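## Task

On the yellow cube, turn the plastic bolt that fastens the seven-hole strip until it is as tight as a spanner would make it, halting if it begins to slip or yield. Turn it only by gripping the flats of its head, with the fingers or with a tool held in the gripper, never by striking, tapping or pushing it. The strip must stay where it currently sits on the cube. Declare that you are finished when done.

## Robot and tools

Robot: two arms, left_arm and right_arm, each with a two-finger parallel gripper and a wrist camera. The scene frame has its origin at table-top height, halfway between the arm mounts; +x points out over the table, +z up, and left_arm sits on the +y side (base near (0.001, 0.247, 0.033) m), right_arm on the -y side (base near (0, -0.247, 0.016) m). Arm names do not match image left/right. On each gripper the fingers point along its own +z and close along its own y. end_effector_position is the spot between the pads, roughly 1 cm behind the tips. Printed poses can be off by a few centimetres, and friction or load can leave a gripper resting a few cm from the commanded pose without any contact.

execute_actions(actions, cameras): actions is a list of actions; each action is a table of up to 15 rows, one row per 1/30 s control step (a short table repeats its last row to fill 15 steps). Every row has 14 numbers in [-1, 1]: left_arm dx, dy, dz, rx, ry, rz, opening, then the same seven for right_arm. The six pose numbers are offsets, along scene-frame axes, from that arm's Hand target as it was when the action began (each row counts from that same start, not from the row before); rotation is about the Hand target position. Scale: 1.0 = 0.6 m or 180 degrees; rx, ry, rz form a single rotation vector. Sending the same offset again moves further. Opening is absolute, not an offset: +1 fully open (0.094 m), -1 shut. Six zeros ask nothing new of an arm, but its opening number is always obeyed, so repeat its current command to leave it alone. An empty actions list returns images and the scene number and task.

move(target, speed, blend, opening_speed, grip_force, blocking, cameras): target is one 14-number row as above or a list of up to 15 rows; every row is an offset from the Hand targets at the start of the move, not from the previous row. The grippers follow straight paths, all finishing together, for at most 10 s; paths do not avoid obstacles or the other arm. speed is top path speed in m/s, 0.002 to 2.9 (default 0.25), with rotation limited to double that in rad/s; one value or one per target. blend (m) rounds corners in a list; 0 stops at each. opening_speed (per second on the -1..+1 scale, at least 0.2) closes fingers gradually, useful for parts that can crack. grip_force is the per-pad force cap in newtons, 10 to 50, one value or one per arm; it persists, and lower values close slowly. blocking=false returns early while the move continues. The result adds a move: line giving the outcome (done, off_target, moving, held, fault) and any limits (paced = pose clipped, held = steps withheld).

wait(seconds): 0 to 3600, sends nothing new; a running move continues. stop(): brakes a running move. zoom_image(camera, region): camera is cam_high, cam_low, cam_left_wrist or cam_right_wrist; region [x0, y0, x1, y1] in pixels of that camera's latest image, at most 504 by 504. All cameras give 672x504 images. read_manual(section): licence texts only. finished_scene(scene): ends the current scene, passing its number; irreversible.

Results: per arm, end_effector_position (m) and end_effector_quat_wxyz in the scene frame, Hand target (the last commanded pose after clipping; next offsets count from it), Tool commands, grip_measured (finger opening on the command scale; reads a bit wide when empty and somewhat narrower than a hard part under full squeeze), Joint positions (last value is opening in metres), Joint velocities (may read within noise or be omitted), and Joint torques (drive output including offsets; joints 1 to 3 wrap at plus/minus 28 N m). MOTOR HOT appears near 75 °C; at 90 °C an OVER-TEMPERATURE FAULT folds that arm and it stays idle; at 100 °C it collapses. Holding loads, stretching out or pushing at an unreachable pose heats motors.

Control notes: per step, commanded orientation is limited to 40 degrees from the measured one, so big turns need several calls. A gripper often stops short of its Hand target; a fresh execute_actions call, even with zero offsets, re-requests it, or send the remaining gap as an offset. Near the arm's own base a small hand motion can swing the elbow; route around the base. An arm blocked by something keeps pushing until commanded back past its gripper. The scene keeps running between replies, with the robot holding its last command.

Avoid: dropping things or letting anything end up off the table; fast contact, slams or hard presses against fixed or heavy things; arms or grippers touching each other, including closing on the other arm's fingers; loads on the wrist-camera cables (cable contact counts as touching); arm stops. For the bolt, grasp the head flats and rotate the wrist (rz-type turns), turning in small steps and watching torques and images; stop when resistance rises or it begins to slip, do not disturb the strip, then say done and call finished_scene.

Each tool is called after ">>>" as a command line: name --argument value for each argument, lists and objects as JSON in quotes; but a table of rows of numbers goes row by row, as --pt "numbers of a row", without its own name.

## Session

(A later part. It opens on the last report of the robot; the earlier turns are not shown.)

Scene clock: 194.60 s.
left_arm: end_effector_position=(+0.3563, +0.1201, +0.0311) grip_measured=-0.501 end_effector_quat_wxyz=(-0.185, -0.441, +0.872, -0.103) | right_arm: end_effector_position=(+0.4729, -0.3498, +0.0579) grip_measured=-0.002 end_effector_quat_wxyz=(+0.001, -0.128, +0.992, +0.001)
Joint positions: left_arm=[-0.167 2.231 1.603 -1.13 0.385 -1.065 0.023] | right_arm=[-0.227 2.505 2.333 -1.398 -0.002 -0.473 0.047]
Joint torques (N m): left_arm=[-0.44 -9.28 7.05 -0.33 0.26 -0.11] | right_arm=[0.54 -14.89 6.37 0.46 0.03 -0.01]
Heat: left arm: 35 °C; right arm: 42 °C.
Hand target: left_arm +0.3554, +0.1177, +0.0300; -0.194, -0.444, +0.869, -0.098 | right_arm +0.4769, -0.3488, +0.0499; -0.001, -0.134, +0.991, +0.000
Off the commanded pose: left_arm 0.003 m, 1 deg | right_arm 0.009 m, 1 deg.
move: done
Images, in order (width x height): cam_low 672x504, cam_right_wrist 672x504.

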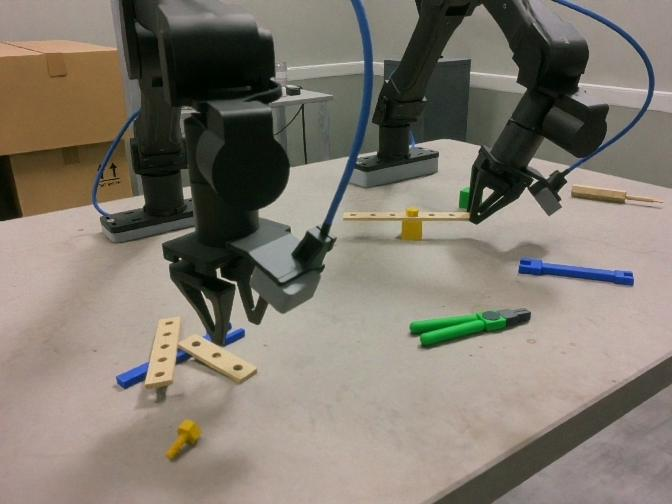

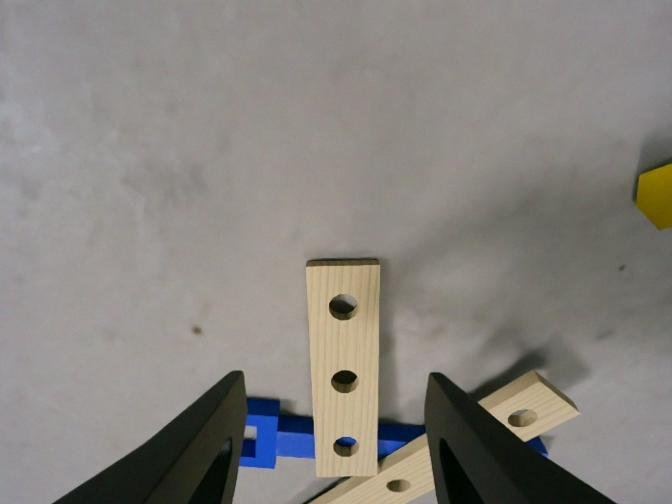

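>>> move --target '[0,0,0,0,0,0,-0.56,0.005,-0.0035,-0.0717,0,0,0,-0.2]' --speed 0.1 --cameras '["cam_right_wrist","cam_low"]'

>>> zoom_image --camera "cam_low" --region '[90, 240, 310, 400]'

Scene clock: 197.57 s.
left_arm: end_effector_position=(+0.3563, +0.1201, +0.0311) grip_measured=-0.501 end_effector_quat_wxyz=(-0.185, -0.441, +0.872, -0.103) | right_arm: end_effector_position=(+0.4818, -0.3519, +0.0202) grip_measured=-0.198 end_effector_quat_wxyz=(+0.009, -0.130, +0.992, -0.003)
Joint positions: left_arm=[-0.167 2.231 1.603 -1.13 0.385 -1.065 0.023] | right_arm=[-0.227 2.534 2.236 -1.254 -0.001 -0.476 0.038]
Joint torques (N m): left_arm=[-0.44 -9.29 7.1 -0.32 0.26 -0.12] | right_arm=[0.18 -15.32 4.51 0.51 0.05 -0.05]
Heat: left arm: 35 °C; right arm: 43 °C.
Hand target: left_arm +0.3554, +0.1177, +0.0300; -0.194, -0.444, +0.869, -0.098 | right_arm +0.4799, -0.3510, +0.0069; -0.001, -0.134, +0.991, +0.000
Off the commanded pose: left_arm 0.003 m, 1 deg | right_arm 0.014 m, 1 deg.
move: off_target (right_arm)
Images, in order (width x height): cam_low 672x504, cam_right_wrist 672x504.

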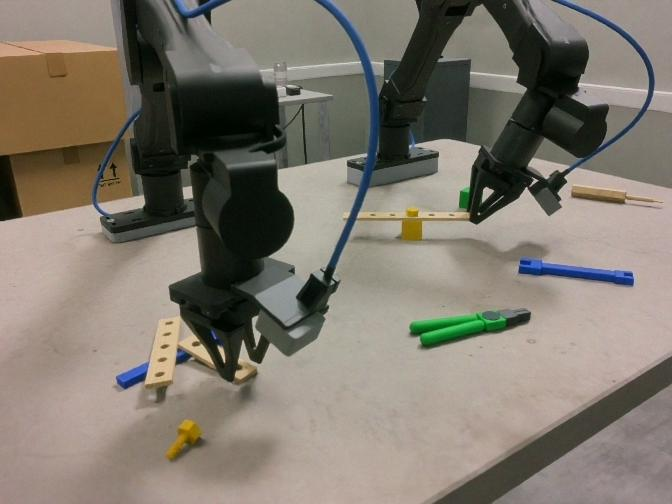

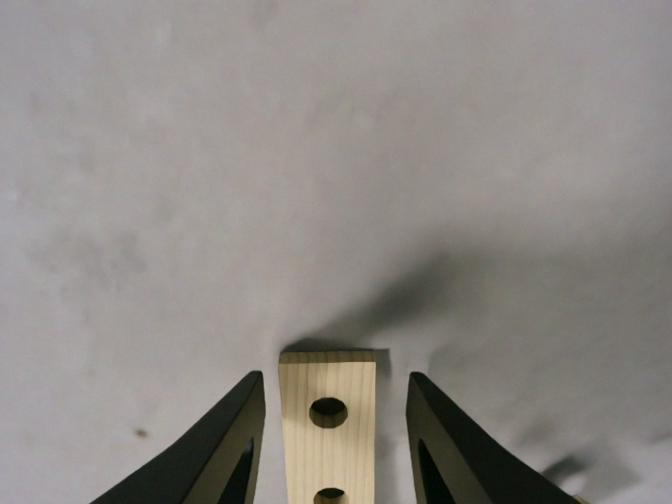

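Scaled by 2.291.

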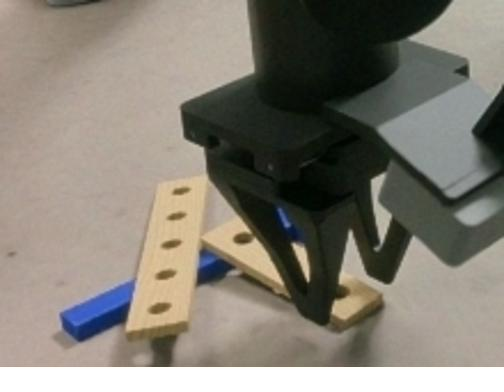

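>>> move --pt "0 0 0 0 0 0 -0.56 -0.004 0.004 -0.014 0 0 0 -0.2" --pt "0 0 0 0 0 0 -0.56 -0.004 0.004 -0.014 0 0 0 -0.56" --speed 0.06 --opening_speed 0.5 --cameras '["cam_right_wrist","cam_low"]'

Scene clock: 200.07 s.
left_arm: end_effector_position=(+0.3563, +0.1201, +0.0311) grip_measured=-0.501 end_effector_quat_wxyz=(-0.185, -0.441, +0.872, -0.103) | right_arm: end_effector_position=(+0.4808, -0.3512, +0.0122) grip_measured=-0.503 end_effector_quat_wxyz=(+0.009, -0.130, +0.992, -0.002)
Joint positions: left_arm=[-0.167 2.231 1.603 -1.13 0.385 -1.065 0.023] | right_arm=[-0.227 2.534 2.204 -1.224 -0.003 -0.476 0.023]
Joint torques (N m): left_arm=[-0.42 -9.28 7.02 -0.32 0.27 -0.12] | right_arm=[0.4 -16.05 3.21 0.67 0.05 -0.03]
Heat: left arm: 35 °C; right arm: 43 °C.
Hand target: left_arm +0.3554, +0.1177, +0.0300; -0.194, -0.444, +0.869, -0.098 | right_arm +0.4775, -0.3485, -0.0016; -0.001, -0.134, +0.991, +0.000
Off the commanded pose: left_arm 0.003 m, 1 deg | right_arm 0.014 m, 1 deg.
move: off_target (right_arm); target 2's new opening was sent with right_arm's hand 0.014 m and 1 deg from that target
Images, in order (width x height): cam_low 672x504, cam_right_wrist 672x504.

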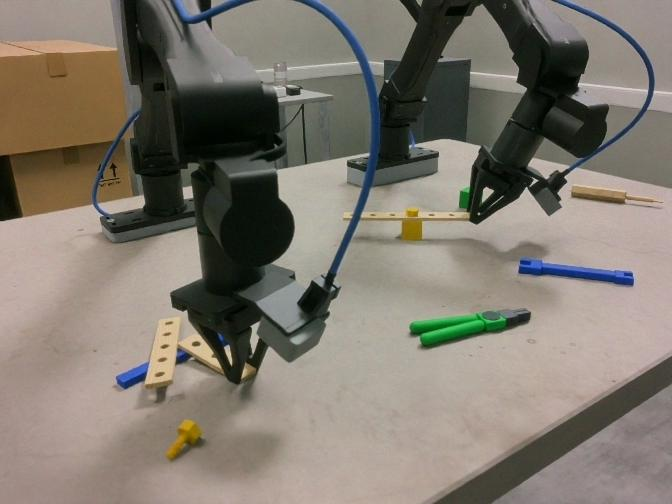

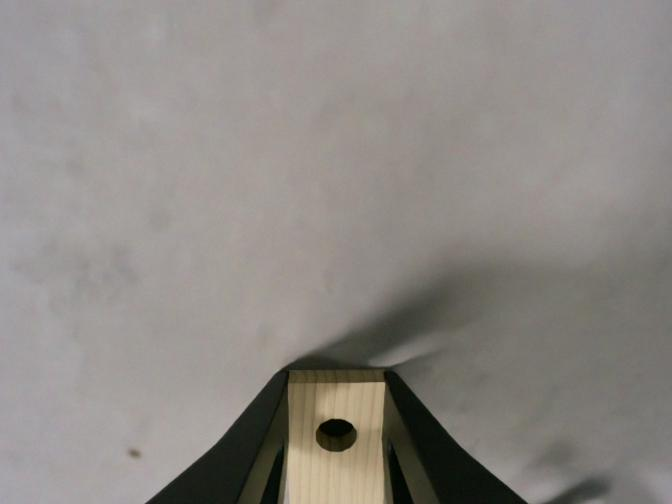

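>>> move --pt "0 0 0 0 0 0 -0.56 0 0 0.06 0 0 0 -0.56" --pt "0 0 0 0 0 0 -0.56 0.04 0.24 0.06 0 0 0 -0.56" --pt "0 0 0 0 0 0 -0.56 0.04 0.24 0.004 0 0 0 -0.56" --pt "0 0 0 0 0 0 -0.56 0.04 0.24 0.004 0 0 0 -0.25" --pt "0 0 0 0 0 0 -0.56 0.04 0.24 0.12 0 0 0 -0.2" --speed '[0.15,0.25,0.08,0.1,0.25]' --cameras '["cam_right_wrist","cam_low","cam_high"]'

Scene clock: 207.73 s.
left_arm: end_effector_position=(+0.3563, +0.1201, +0.0311) grip_measured=-0.501 end_effector_quat_wxyz=(-0.185, -0.441, +0.872, -0.103) | right_arm: end_effector_position=(+0.5008, -0.2017, +0.0750) grip_measured=-0.202 end_effector_quat_wxyz=(+0.015, -0.140, +0.990, -0.001)
Joint positions: left_arm=[-0.167 2.231 1.603 -1.13 0.385 -1.065 0.023] | right_arm=[0.078 2.644 2.665 -1.562 0 -0.192 0.037]
Joint torques (N m): left_arm=[-0.42 -9.28 7.1 -0.32 0.27 -0.12] | right_arm=[-0.68 -15.51 7.56 0.25 0.02 0.12]
Heat: left arm: 35 °C; right arm: 46 °C.
Hand target: left_arm +0.3554, +0.1177, +0.0300; -0.194, -0.444, +0.869, -0.098 | right_arm +0.5015, -0.2046, +0.0706; +0.000, -0.134, +0.991, +0.000
Off the commanded pose: left_arm 0.003 m, 1 deg | right_arm 0.005 m, 2 deg.
joint sent to its limit (right arm) — joint 4 (wrist pitch), lower limit. The joint targets still meet the commanded pose.
move: done; target 4's new opening was sent with right_arm's hand 0.016 m and 2 deg from that target
Images, in order (width x height): cam_high 672x504, cam_low 672x504, cam_right_wrist 672x504.

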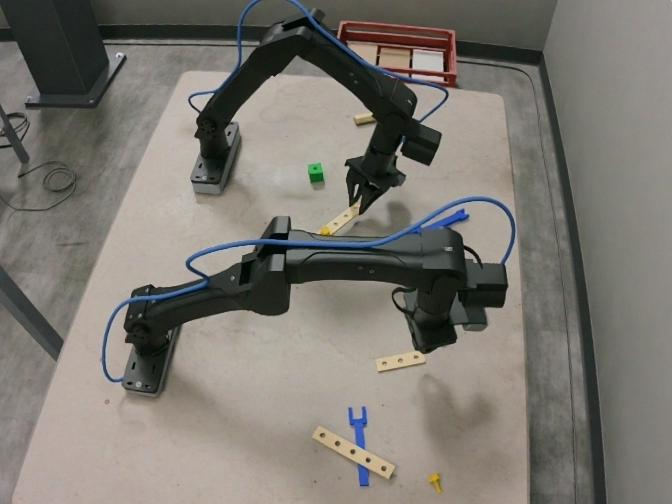

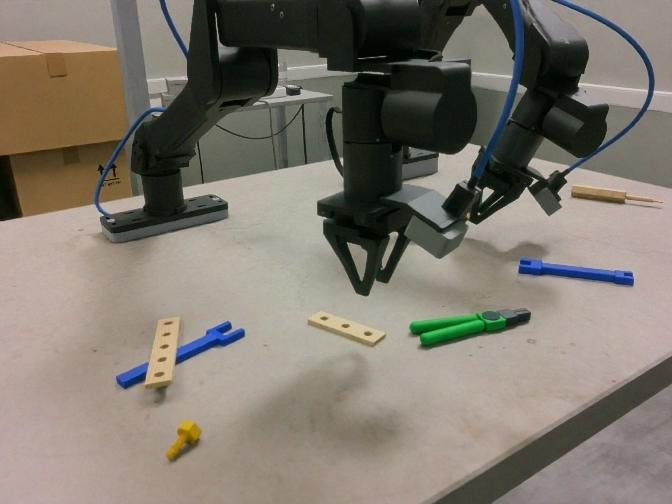

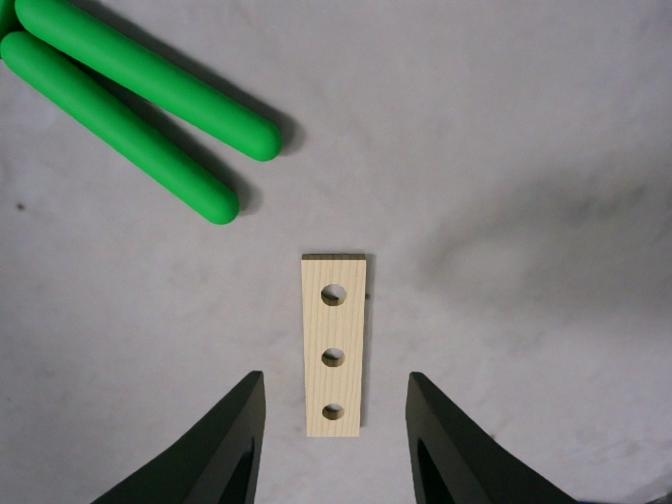

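>>> move --target '[0,0,0,0,0,0,-0.56,-0.1775,-0.3107,-0.018,0,0,-0.238,-0.1]' --speed 0.3 --cameras '["cam_right_wrist","cam_low"]'

Scene clock: 210.83 s.
left_arm: end_effector_position=(+0.3563, +0.1201, +0.0311) grip_measured=-0.501 end_effector_quat_wxyz=(-0.185, -0.441, +0.872, -0.103) | right_arm: end_effector_position=(+0.3928, -0.3909, +0.0486) grip_measured=-0.102 end_effector_quat_wxyz=(-0.019, +0.234, +0.972, +0.001)
Joint positions: left_arm=[-0.167 2.231 1.603 -1.13 0.385 -1.065 0.023] | right_arm=[-0.363 2.222 1.8 -1.187 0.002 0.12 0.042]
Joint torques (N m): left_arm=[-0.39 -9.29 7.06 -0.32 0.27 -0.12] | right_arm=[0.14 -18.11 3.95 0.38 -0.02 0.11]
Heat: left arm: 35 °C; right arm: 47 °C.
Hand target: left_arm +0.3554, +0.1177, +0.0300; -0.194, -0.444, +0.869, -0.098 | right_arm +0.3950, -0.3910, +0.0597; -0.001, +0.237, +0.971, +0.000
Off the commanded pose: left_arm 0.003 m, 1 deg | right_arm 0.011 m, 2 deg.
move: off_target (right_arm)
Images, in order (width x height): cam_low 672x504, cam_right_wrist 672x504.

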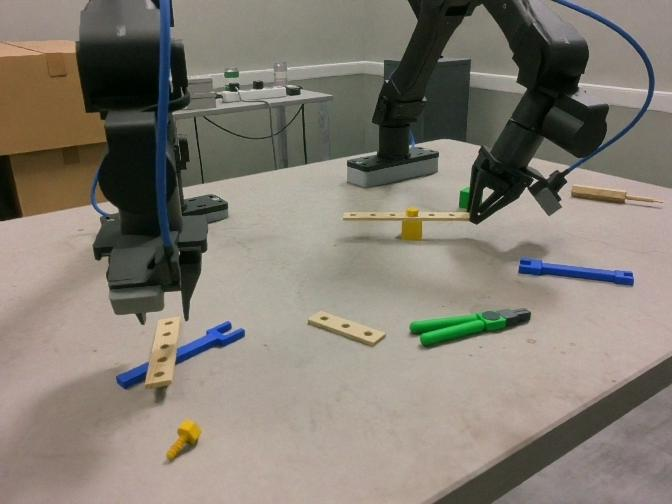

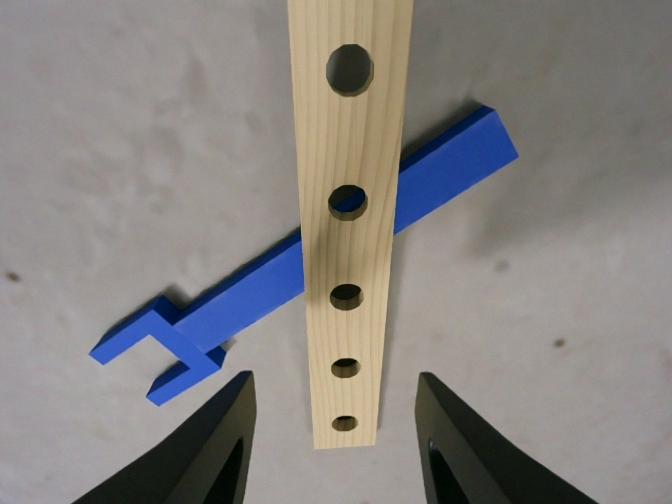

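>>> move --target '[0,0,0,0,0,0,-0.56,-0.003,-0.005,-0.05,0,0,0,-0.2]' --speed 0.1

Scene clock: 213.20 s.
left_arm: end_effector_position=(+0.3563, +0.1201, +0.0311) grip_measured=-0.501 end_effector_quat_wxyz=(-0.185, -0.441, +0.872, -0.103) | right_arm: end_effector_position=(+0.3941, -0.3914, +0.0285) grip_measured=-0.198 end_effector_quat_wxyz=(-0.007, +0.234, +0.972, +0.000)
Joint positions: left_arm=[-0.167 2.231 1.603 -1.13 0.385 -1.065 0.023] | right_arm=[-0.363 2.22 1.717 -1.08 0.002 0.121 0.038]
Joint torques (N m): left_arm=[-0.46 -9.29 7.05 -0.31 0.26 -0.11] | right_arm=[-0.62 -15.66 4.21 0.47 -0.02 0.03]
Heat: left arm: 35 °C; right arm: 47 °C.
Hand target: left_arm +0.3554, +0.1177, +0.0300; -0.194, -0.444, +0.869, -0.098 | right_arm +0.3933, -0.3940, +0.0297; +0.000, +0.238, +0.971, +0.000
Off the commanded pose: left_arm 0.003 m, 1 deg | right_arm 0.003 m, 1 deg.
move: done

>>> move --pt "0 0 0 0 0 0 -0.56 -0.001 -0.003 -0.029 0 0 0 -0.2" --pt "0 0 0 0 0 0 -0.56 -0.001 -0.003 -0.029 0 0 0 -0.56" --speed 0.06 --opening_speed 0.5 --cameras '["cam_right_wrist","cam_low"]'

Scene clock: 216.43 s.
left_arm: end_effector_position=(+0.3563, +0.1201, +0.0311) grip_measured=-0.501 end_effector_quat_wxyz=(-0.185, -0.441, +0.872, -0.103) | right_arm: end_effector_position=(+0.3966, -0.3937, +0.0202) grip_measured=-0.519 end_effector_quat_wxyz=(+0.004, +0.236, +0.972, +0.000)
Joint positions: left_arm=[-0.167 2.231 1.603 -1.13 0.385 -1.065 0.023] | right_arm=[-0.367 2.22 1.683 -1.024 0 0.12 0.023]
Joint torques (N m): left_arm=[-0.46 -9.29 7.06 -0.31 0.27 -0.11] | right_arm=[-0.53 -13.59 3.73 0.6 0.05 -0.03]
Heat: left arm: 35 °C; right arm: 46 °C.
Hand target: left_arm +0.3554, +0.1177, +0.0300; -0.194, -0.444, +0.869, -0.098 | right_arm +0.3926, -0.3957, +0.0122; -0.001, +0.237, +0.971, +0.000
Off the commanded pose: left_arm 0.003 m, 1 deg | right_arm 0.009 m, 1 deg.
move: done
Images, in order (width x height): cam_low 672x504, cam_right_wrist 672x504.

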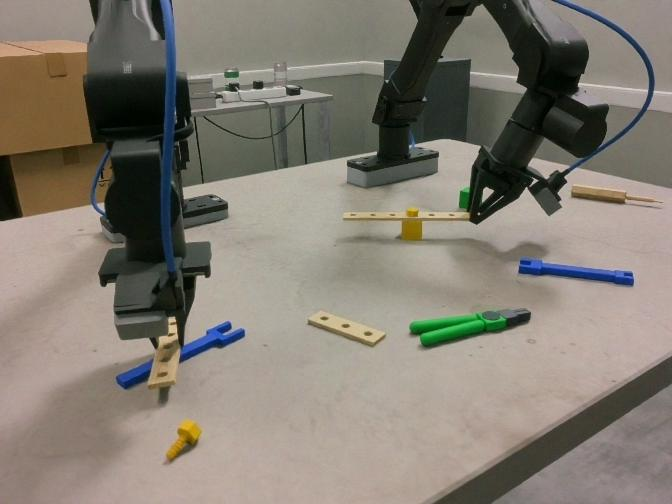

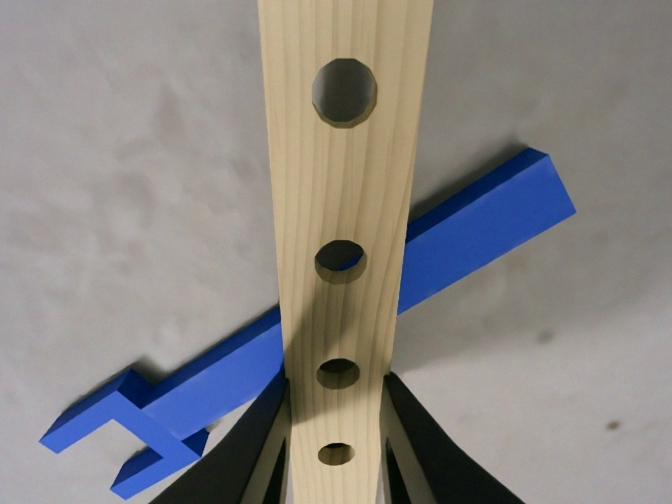

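>>> move --pt "0 0 0 0 0 0 -0.56 0 0 0.06 0 0 0 -0.6" --pt "0 0 0 0 0 0 -0.56 -0.2 0 0.06 0 0 0 -0.6" --pt "0 0 0 0 0 0 -0.56 -0.2 0 -0.006 0 0 0 -0.6" --pt "0 0 0 0 0 0 -0.56 -0.2 0 -0.006 0 0 0 -0.3" --pt "0 0 0 0 0 0 -0.56 -0.2 0 0.13 0 0 0 -0.2" --speed '[0.12,0.25,0.06,0.1,0.25]' --cameras '["cam_right_wrist","cam_low","cam_high"]'

Scene clock: 223.73 s.
left_arm: end_effector_position=(+0.3563, +0.1201, +0.0311) grip_measured=-0.501 end_effector_quat_wxyz=(-0.185, -0.441, +0.872, -0.103) | right_arm: end_effector_position=(+0.2672, -0.3908, +0.0803) grip_measured=-0.202 end_effector_quat_wxyz=(-0.014, +0.236, +0.972, +0.001)
Joint positions: left_arm=[-0.167 2.231 1.603 -1.13 0.385 -1.065 0.023] | right_arm=[-0.504 1.748 1.253 -1.103 0.004 -0.016 0.037]
Joint torques (N m): left_arm=[-0.46 -9.31 7.06 -0.32 0.27 -0.11] | right_arm=[-0.87 -10 7.94 0.16 -0.02 -0.07]
Heat: left arm: 35 °C; right arm: 45 °C.
Hand target: left_arm +0.3554, +0.1177, +0.0300; -0.194, -0.444, +0.869, -0.098 | right_arm +0.2726, -0.3957, +0.0902; -0.001, +0.238, +0.971, +0.000
Off the commanded pose: left_arm 0.003 m, 1 deg | right_arm 0.012 m, 2 deg.
move: off_target (right_arm); target 5's new opening was sent with right_arm's hand 0.012 m and 2 deg from that target
Images, in order (width x height): cam_high 672x504, cam_low 672x504, cam_right_wrist 672x504.

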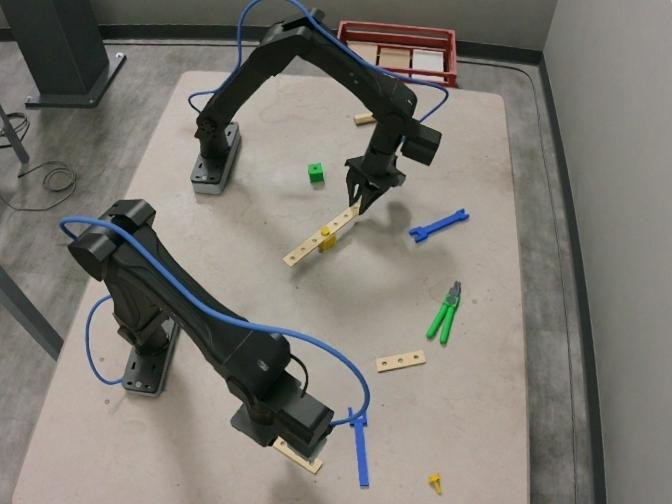

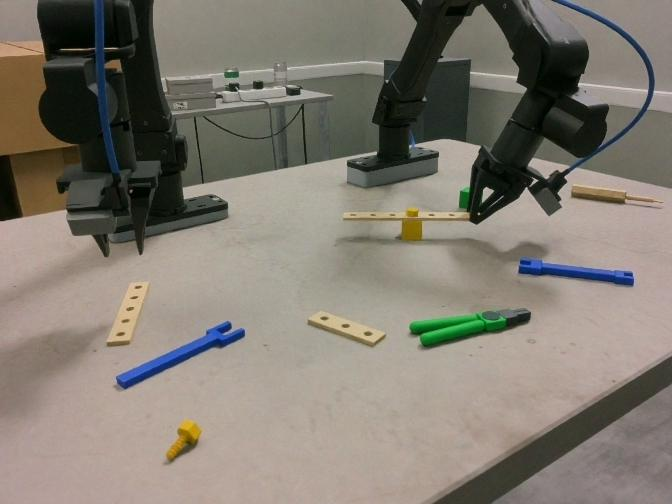

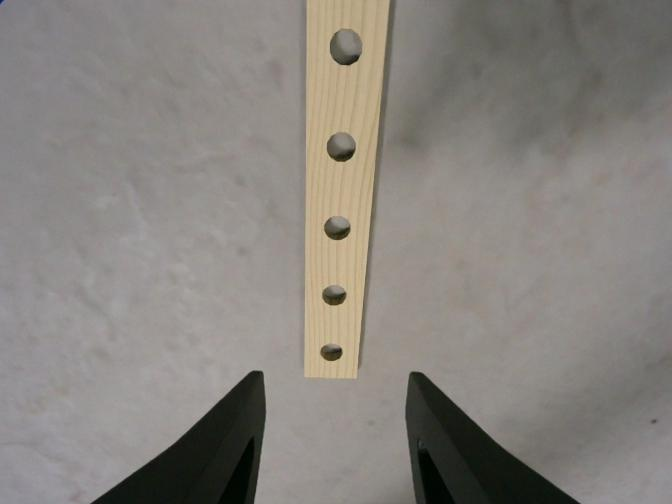

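>>> move --target '[0,0,0,0,0,0,-0.56,0.2467,-0.0663,-0.0167,0,0,-0.295,-0.3]' --speed 0.3 --cameras '["cam_right_wrist","cam_low"]'

Scene clock: 228.03 s.
left_arm: end_effector_position=(+0.3563, +0.1201, +0.0311) grip_measured=-0.501 end_effector_quat_wxyz=(-0.185, -0.441, +0.872, -0.103) | right_arm: end_effector_position=(+0.4180, -0.4384, +0.0841) grip_measured=-0.298 end_effector_quat_wxyz=(+0.007, +0.646, +0.763, +0.001)
Joint positions: left_arm=[-0.167 2.231 1.603 -1.13 0.385 -1.065 0.023] | right_arm=[-0.441 2.344 2.148 -1.361 0.002 0.974 0.033]
Joint torques (N m): left_arm=[-0.42 -9.29 7.06 -0.32 0.27 -0.11] | right_arm=[0.87 -13.56 7.71 0.21 -0.04 0.13]
Heat: left arm: 35 °C; right arm: 44 °C.
Hand target: left_arm +0.3554, +0.1177, +0.0300; -0.194, -0.444, +0.869, -0.098 | right_arm +0.4207, -0.4355, +0.0803; +0.000, +0.647, +0.763, +0.000
Off the commanded pose: left_arm 0.003 m, 1 deg | right_arm 0.006 m, 1 deg.
move: done
Images, in order (width x height): cam_low 672x504, cam_right_wrist 672x504.

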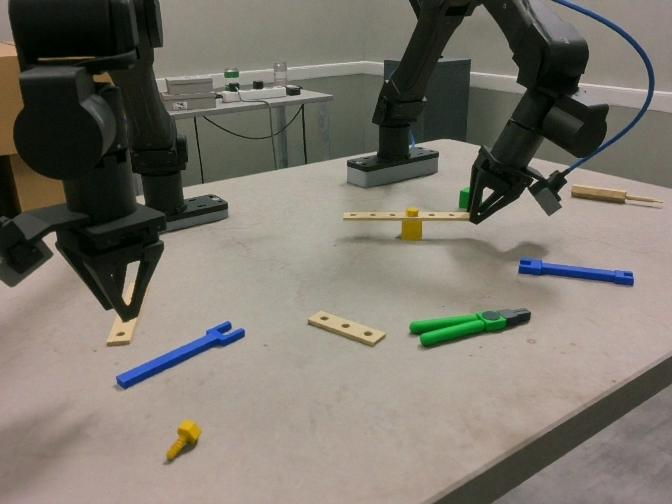

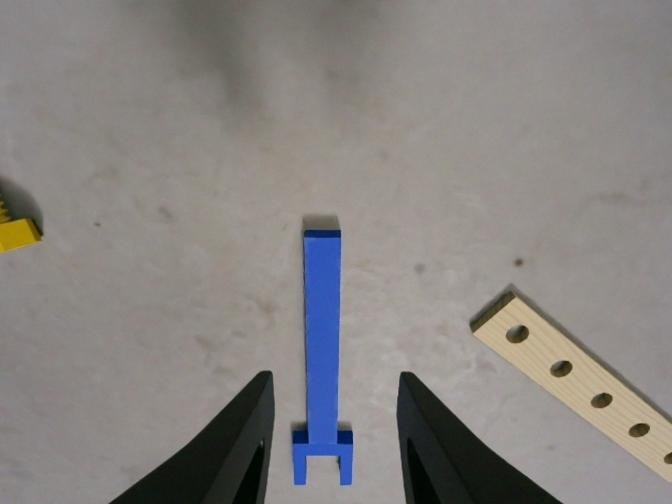

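>>> move --target '[0,0,0,0,0,0,-0.56,0.0095,0.0015,-0.117,0,0,0,-0.35]' --speed 0.1 --cameras '["cam_right_wrist","cam_low"]'

>>> zoom_image --camera "cam_low" --region '[60, 260, 280, 420]'

Scene clock: 232.23 s.
left_arm: end_effector_position=(+0.3563, +0.1201, +0.0311) grip_measured=-0.501 end_effector_quat_wxyz=(-0.185, -0.441, +0.872, -0.103) | right_arm: end_effector_position=(+0.4273, -0.4396, +0.0230) grip_measured=-0.348 end_effector_quat_wxyz=(+0.010, +0.646, +0.763, +0.003)
Joint positions: left_arm=[-0.167 2.231 1.603 -1.13 0.385 -1.065 0.023] | right_arm=[-0.436 2.399 2.001 -1.151 0.001 0.981 0.031]
Joint torques (N m): left_arm=[-0.42 -9.28 7.05 -0.32 0.28 -0.11] | right_arm=[0.61 -14.37 4.38 0.53 0 0.1]
Heat: left arm: 35 °C; right arm: 44 °C.
Hand target: left_arm +0.3554, +0.1177, +0.0300; -0.194, -0.444, +0.869, -0.098 | right_arm +0.4263, -0.4346, +0.0100; -0.001, +0.647, +0.763, +0.000
Off the commanded pose: left_arm 0.003 m, 1 deg | right_arm 0.014 m, 1 deg.
move: off_target (right_arm)
Images, in order (width x height): cam_low 672x504, cam_right_wrist 672x504.

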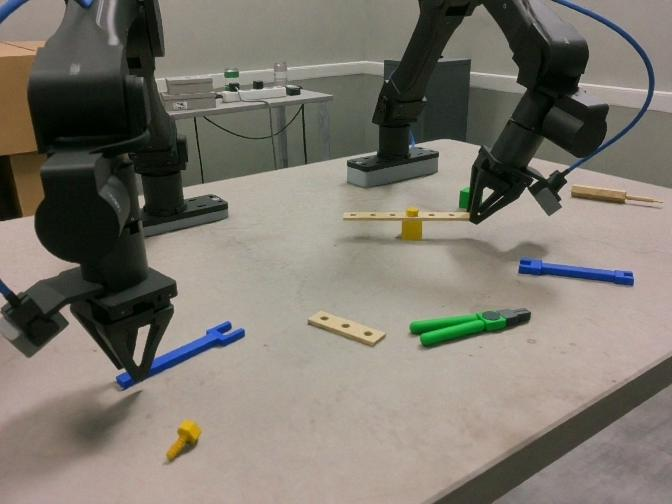

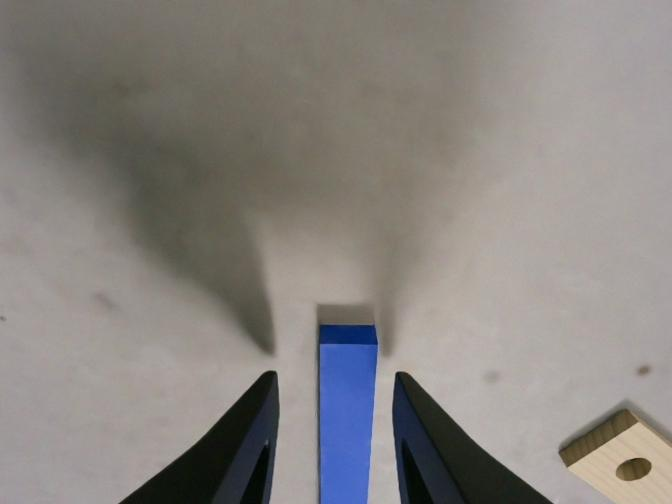

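Scaled by 2.291.

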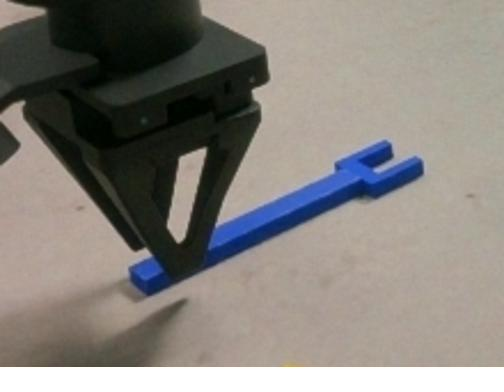

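>>> move --pt "0 0 0 0 0 0 -0.56 -0.009 0.002 -0.0215 0 0 0 -0.35" --pt "0 0 0 0 0 0 -0.56 -0.009 0.002 -0.0215 0 0 0 -0.6" --speed 0.06 --opening_speed 0.5 --cameras '["cam_right_wrist","cam_low"]'

>>> zoom_image --camera "cam_low" --region '[60, 260, 280, 420]'

Scene clock: 235.57 s.
left_arm: end_effector_position=(+0.3563, +0.1201, +0.0311) grip_measured=-0.501 end_effector_quat_wxyz=(-0.185, -0.441, +0.872, -0.103) | right_arm: end_effector_position=(+0.4240, -0.4380, +0.0113) grip_measured=-0.597 end_effector_quat_wxyz=(+0.008, +0.646, +0.763, +0.002)
Joint positions: left_arm=[-0.167 2.231 1.603 -1.13 0.385 -1.065 0.023] | right_arm=[-0.436 2.396 1.95 -1.107 0 0.981 0.019]
Joint torques (N m): left_arm=[-0.42 -9.28 7.09 -0.32 0.26 -0.11] | right_arm=[0.39 -15.04 2.89 0.71 -0.03 0.08]
Heat: left arm: 35 °C; right arm: 45 °C.
Hand target: left_arm +0.3554, +0.1177, +0.0300; -0.194, -0.444, +0.869, -0.098 | right_arm +0.4209, -0.4334, -0.0029; -0.001, +0.647, +0.763, +0.000
Off the commanded pose: left_arm 0.003 m, 1 deg | right_arm 0.015 m, 1 deg.
move: off_target (right_arm); target 2's new opening was sent with right_arm's hand 0.015 m and 1 deg from that target
Images, in order (width x height): cam_low 672x504, cam_right_wrist 672x504.

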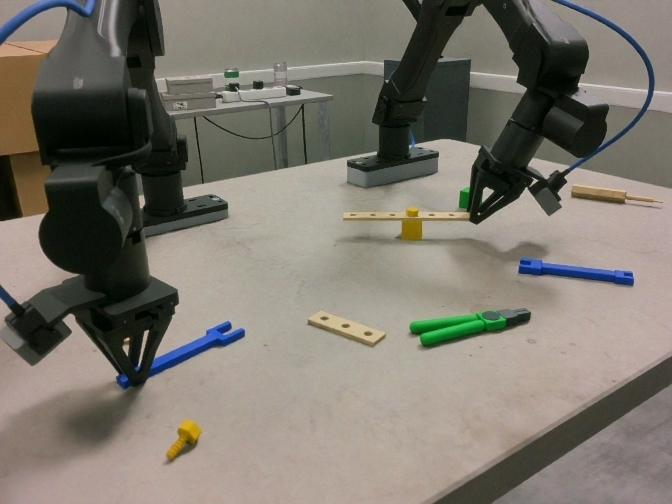

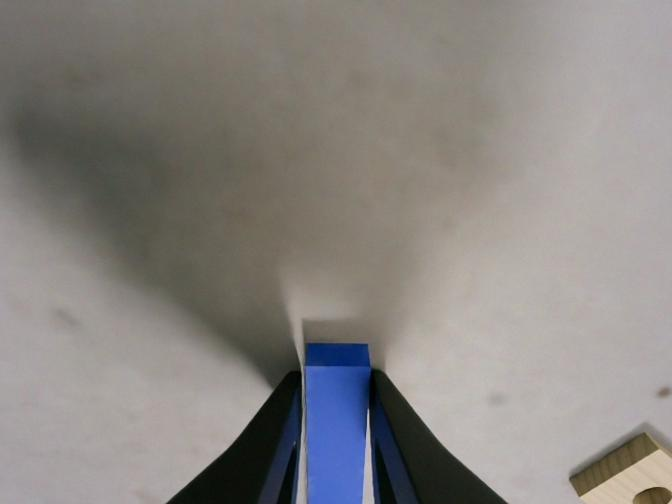

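Scaled by 2.291.

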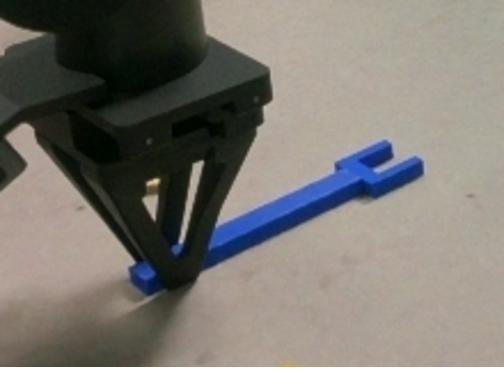

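>>> move --pt "0 0 0 0 0 0 -0.56 0 0 0 0 0 0 -0.9" --pt "0 0 0 0 0 0 -0.56 0 0 0.1715 0 0 0 -0.9" --pt "0 0 0 0 0 0 -0.56 0.032 0.664 0.1715 0 0 0.294 -0.9" --speed '[0.1,0.15,0.25]' --cameras '["all"]'

Scene clock: 243.37 s.
left_arm: end_effector_position=(+0.3563, +0.1201, +0.0311) grip_measured=-0.501 end_effector_quat_wxyz=(-0.185, -0.441, +0.872, -0.103) | right_arm: end_effector_position=(+0.4387, -0.0325, +0.1052) grip_measured=-0.695 end_effector_quat_wxyz=(+0.015, +0.239, +0.971, +0.016)
Joint positions: left_arm=[-0.167 2.231 1.603 -1.13 0.385 -1.065 0.023] | right_arm=[0.441 2.521 2.552 -1.558 -0.004 0.934 0.014]
Joint torques (N m): left_arm=[-0.43 -9.28 7.06 -0.32 0.27 -0.11] | right_arm=[-0.12 -14.61 7.6 0.28 0.02 0.05]
Heat: left arm: 35 °C; right arm: 46 °C.
Hand target: left_arm +0.3554, +0.1177, +0.0300; -0.194, -0.444, +0.869, -0.098 | right_arm +0.4401, -0.0350, +0.1001; -0.001, +0.239, +0.971, +0.000
Off the commanded pose: left_arm 0.003 m, 1 deg | right_arm 0.006 m, 3 deg.
joint sent to its limit (right arm) — joint 4 (wrist pitch), lower limit. The joint targets still meet the commanded pose.
move: off_target (right_arm)

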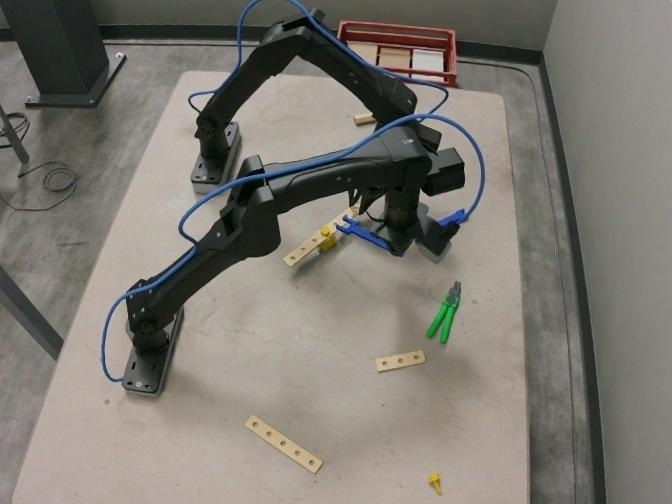

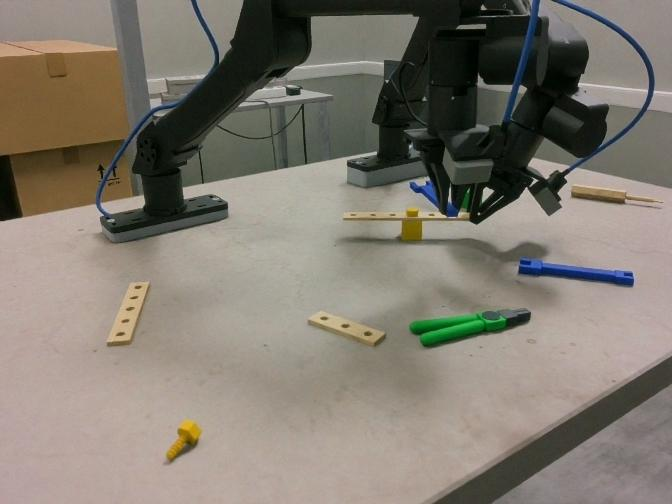

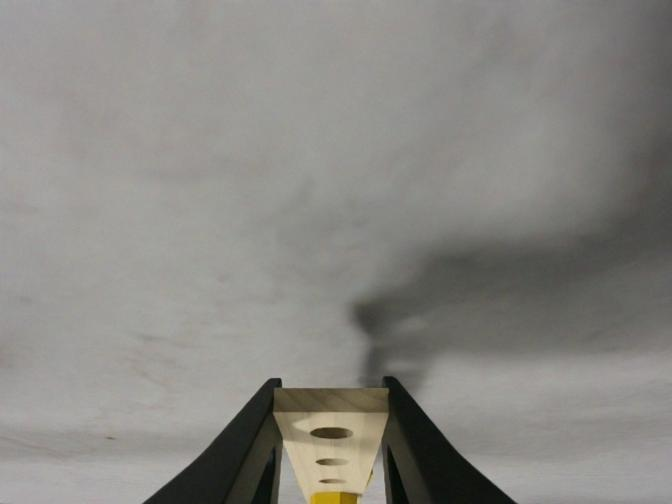

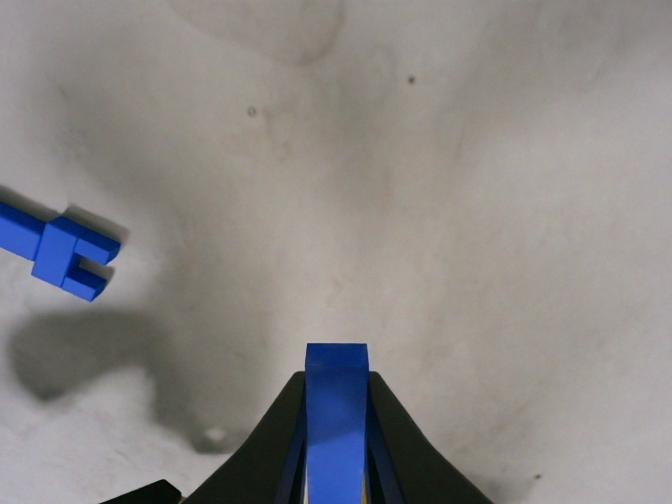

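>>> move --target '[0,0,0,0,0,0,-0.56,-0.016,0.0033,-0.083,0,0,0,-0.9]' --speed 0.12 --cameras '["cam_low","cam_high"]'

>>> zoom_image --camera "cam_low" --region '[370, 170, 490, 250]'

>>> zoom_image --camera "cam_high" --region '[290, 190, 410, 280]'

Scene clock: 248.63 s.
left_arm: end_effector_position=(+0.3563, +0.1201, +0.0311) grip_measured=-0.501 end_effector_quat_wxyz=(-0.185, -0.441, +0.872, -0.103) | right_arm: end_effector_position=(+0.4301, -0.0367, +0.0382) grip_measured=-0.695 end_effector_quat_wxyz=(-0.013, +0.239, +0.971, -0.008)
Joint positions: left_arm=[-0.167 2.231 1.603 -1.13 0.385 -1.065 0.023] | right_arm=[0.441 2.521 2.284 -1.365 -0.004 0.934 0.014]
Joint torques (N m): left_arm=[-0.46 -9.28 7.08 -0.33 0.26 -0.12] | right_arm=[0.64 -20.23 4.15 0.35 0.07 0.1]
Heat: left arm: 36 °C; right arm: 48 °C.
Hand target: left_arm +0.3554, +0.1177, +0.0300; -0.194, -0.444, +0.869, -0.098 | right_arm +0.4305, -0.0330, +0.0503; -0.001, +0.239, +0.971, +0.000
Off the commanded pose: left_arm 0.003 m, 1 deg | right_arm 0.013 m, 2 deg.
move: off_target (right_arm)
Images, in order (width x height): cam_high 672x504, cam_low 672x504.

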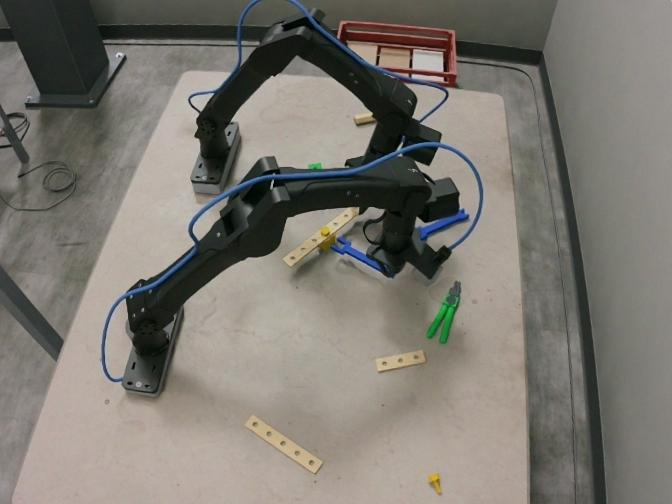

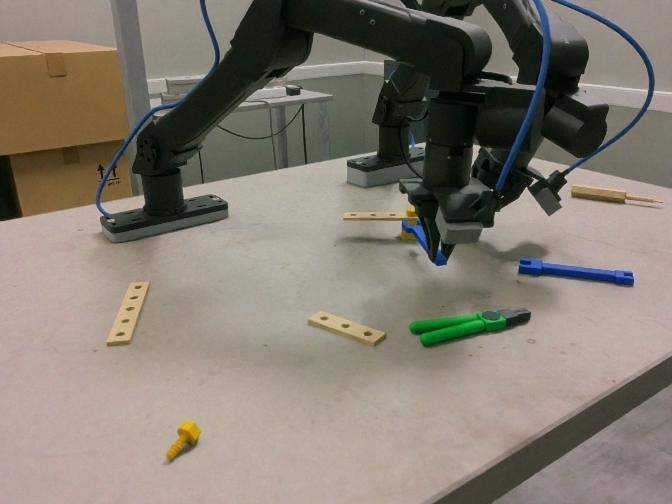

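Scaled by 4.200.

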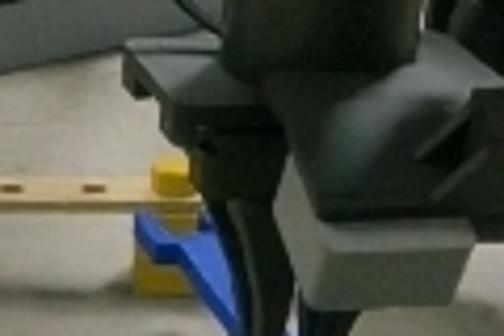

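Scaled by 4.200.

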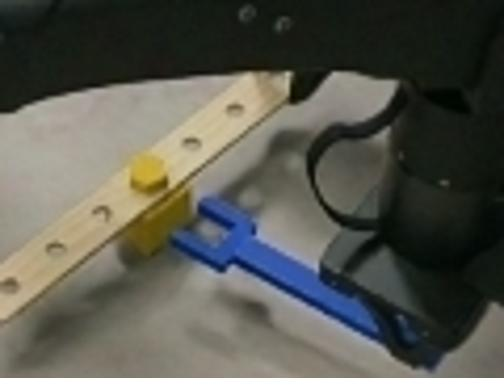

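>>> move --target '[0,0,0,0,0,0,-0.56,0.001,0.007,0.02,0,0,0,-0.9]' --speed 0.08 --cameras '["cam_low","cam_high"]'

>>> zoom_image --camera "cam_low" --region '[370, 170, 490, 250]'

>>> zoom_image --camera "cam_high" --region '[290, 190, 410, 280]'

Scene clock: 251.97 s.
left_arm: end_effector_position=(+0.3563, +0.1201, +0.0311) grip_measured=-0.501 end_effector_quat_wxyz=(-0.185, -0.441, +0.872, -0.103) | right_arm: end_effector_position=(+0.4290, -0.0333, +0.0468) grip_measured=-0.695 end_effector_quat_wxyz=(-0.012, +0.238, +0.971, -0.008)
Joint positions: left_arm=[-0.167 2.231 1.603 -1.13 0.385 -1.065 0.023] | right_arm=[0.448 2.521 2.318 -1.396 -0.004 0.94 0.014]
Joint torques (N m): left_arm=[-0.44 -9.31 7.06 -0.32 0.27 -0.11] | right_arm=[0.53 -18.84 7.76 0.15 0.09 0.11]
Heat: left arm: 36 °C; right arm: 51 °C.
Hand target: left_arm +0.3554, +0.1177, +0.0300; -0.194, -0.444, +0.869, -0.098 | right_arm +0.4311, -0.0288, +0.0623; -0.001, +0.239, +0.971, +0.000
Off the commanded pose: left_arm 0.003 m, 1 deg | right_arm 0.016 m, 2 deg.
move: off_target (right_arm)
Images, in order (width x height): cam_high 672x504, cam_low 672x504.

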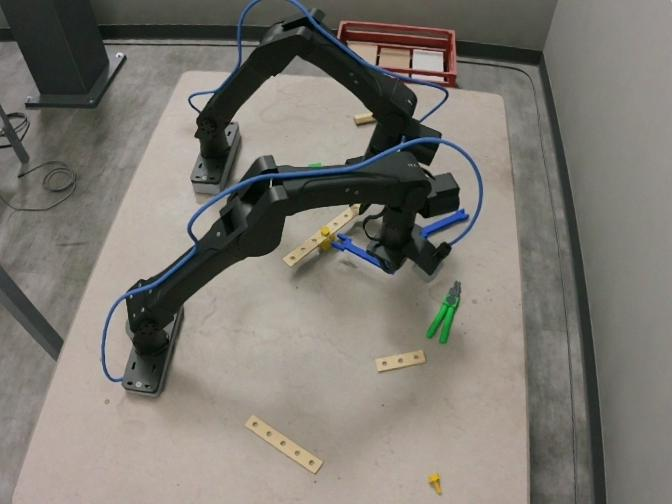

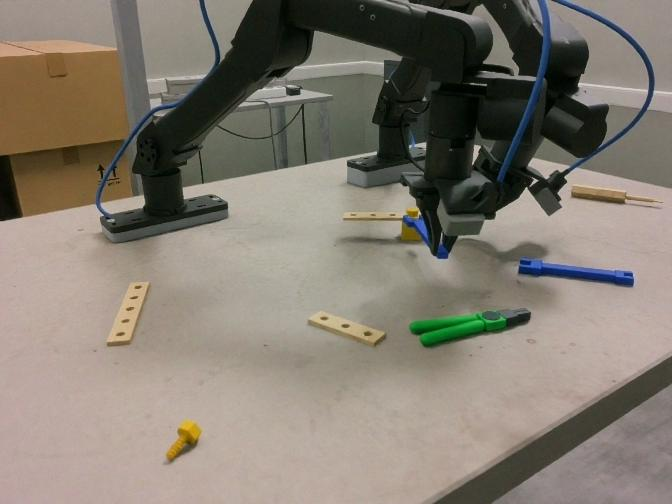

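Scaled by 4.200.

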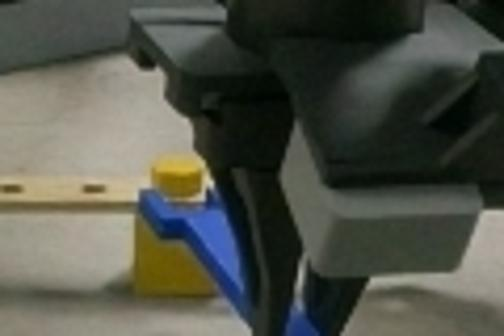

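Scaled by 4.200.

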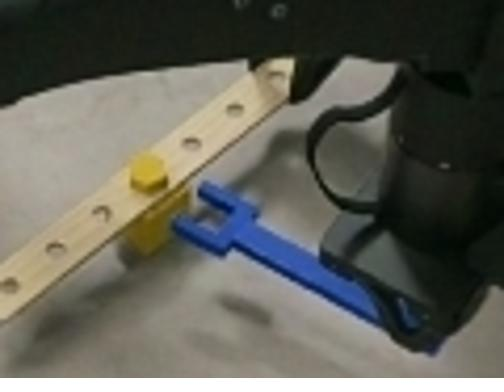

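>>> move --target '[0,0,0,0,0,0,-0.56,0.003,0.003,0.012,0,0,0,-0.9]' --speed 0.08 --cameras '["cam_low","cam_high"]'

>>> zoom_image --camera "cam_low" --region '[370, 170, 490, 250]'

>>> zoom_image --camera "cam_high" --region '[290, 190, 410, 280]'

Scene clock: 255.43 s.
left_arm: end_effector_position=(+0.3563, +0.1201, +0.0311) grip_measured=-0.501 end_effector_quat_wxyz=(-0.185, -0.441, +0.872, -0.103) | right_arm: end_effector_position=(+0.4335, -0.0311, +0.0656) grip_measured=-0.695 end_effector_quat_wxyz=(-0.003, +0.239, +0.971, +0.001)
Joint positions: left_arm=[-0.167 2.231 1.603 -1.13 0.385 -1.065 0.023] | right_arm=[0.448 2.521 2.393 -1.446 -0.004 0.942 0.014]
Joint torques (N m): left_arm=[-0.44 -9.26 7.08 -0.31 0.26 -0.11] | right_arm=[1.05 -16.38 7.71 0.18 0.01 0.17]
Heat: left arm: 36 °C; right arm: 53 °C.
Hand target: left_arm +0.3554, +0.1177, +0.0300; -0.194, -0.444, +0.869, -0.098 | right_arm +0.4329, -0.0270, +0.0695; -0.001, +0.239, +0.971, +0.000
Off the commanded pose: left_arm 0.003 m, 1 deg | right_arm 0.006 m, 0 deg.
move: done
Images, in order (width x height): cam_high 672x504, cam_low 672x504.

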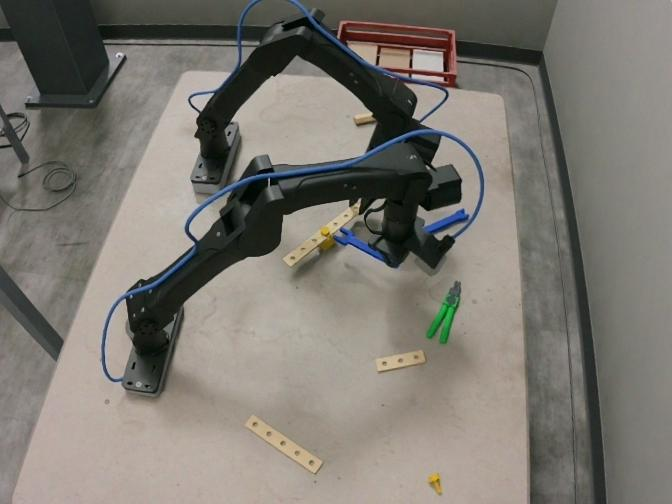

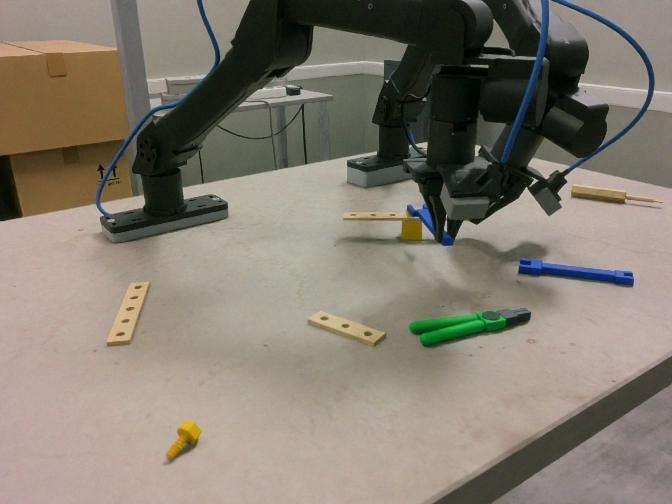

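Scaled by 4.200.

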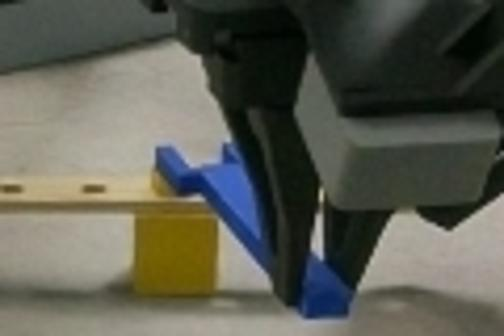

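Scaled by 4.200.

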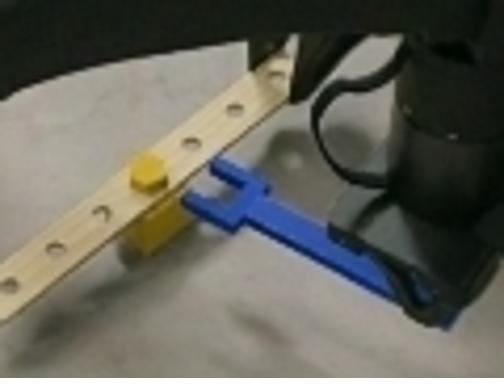

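>>> move --target '[0,0,0,0,0,0,-0.56,-0.001,0.0,-0.022,0,0,0,-0.9]' --speed 0.04

Scene clock: 259.47 s.
left_arm: end_effector_position=(+0.3563, +0.1201, +0.0311) grip_measured=-0.501 end_effector_quat_wxyz=(-0.185, -0.441, +0.872, -0.103) | right_arm: end_effector_position=(+0.4349, -0.0304, +0.0585) grip_measured=-0.695 end_effector_quat_wxyz=(-0.001, +0.239, +0.971, +0.002)
Joint positions: left_arm=[-0.167 2.231 1.603 -1.13 0.385 -1.065 0.023] | right_arm=[0.448 2.521 2.365 -1.414 -0.004 0.942 0.014]
Joint torques (N m): left_arm=[-0.43 -9.29 7.05 -0.32 0.26 -0.12] | right_arm=[0.77 -17.32 4.03 0.49 0.02 0.19]
Heat: left arm: 36 °C; right arm: 54 °C.
Hand target: left_arm +0.3554, +0.1177, +0.0300; -0.194, -0.444, +0.869, -0.098 | right_arm +0.4323, -0.0269, +0.0563; -0.001, +0.239, +0.971, +0.000
Off the commanded pose: left_arm 0.003 m, 1 deg | right_arm 0.005 m, 0 deg.
move: done


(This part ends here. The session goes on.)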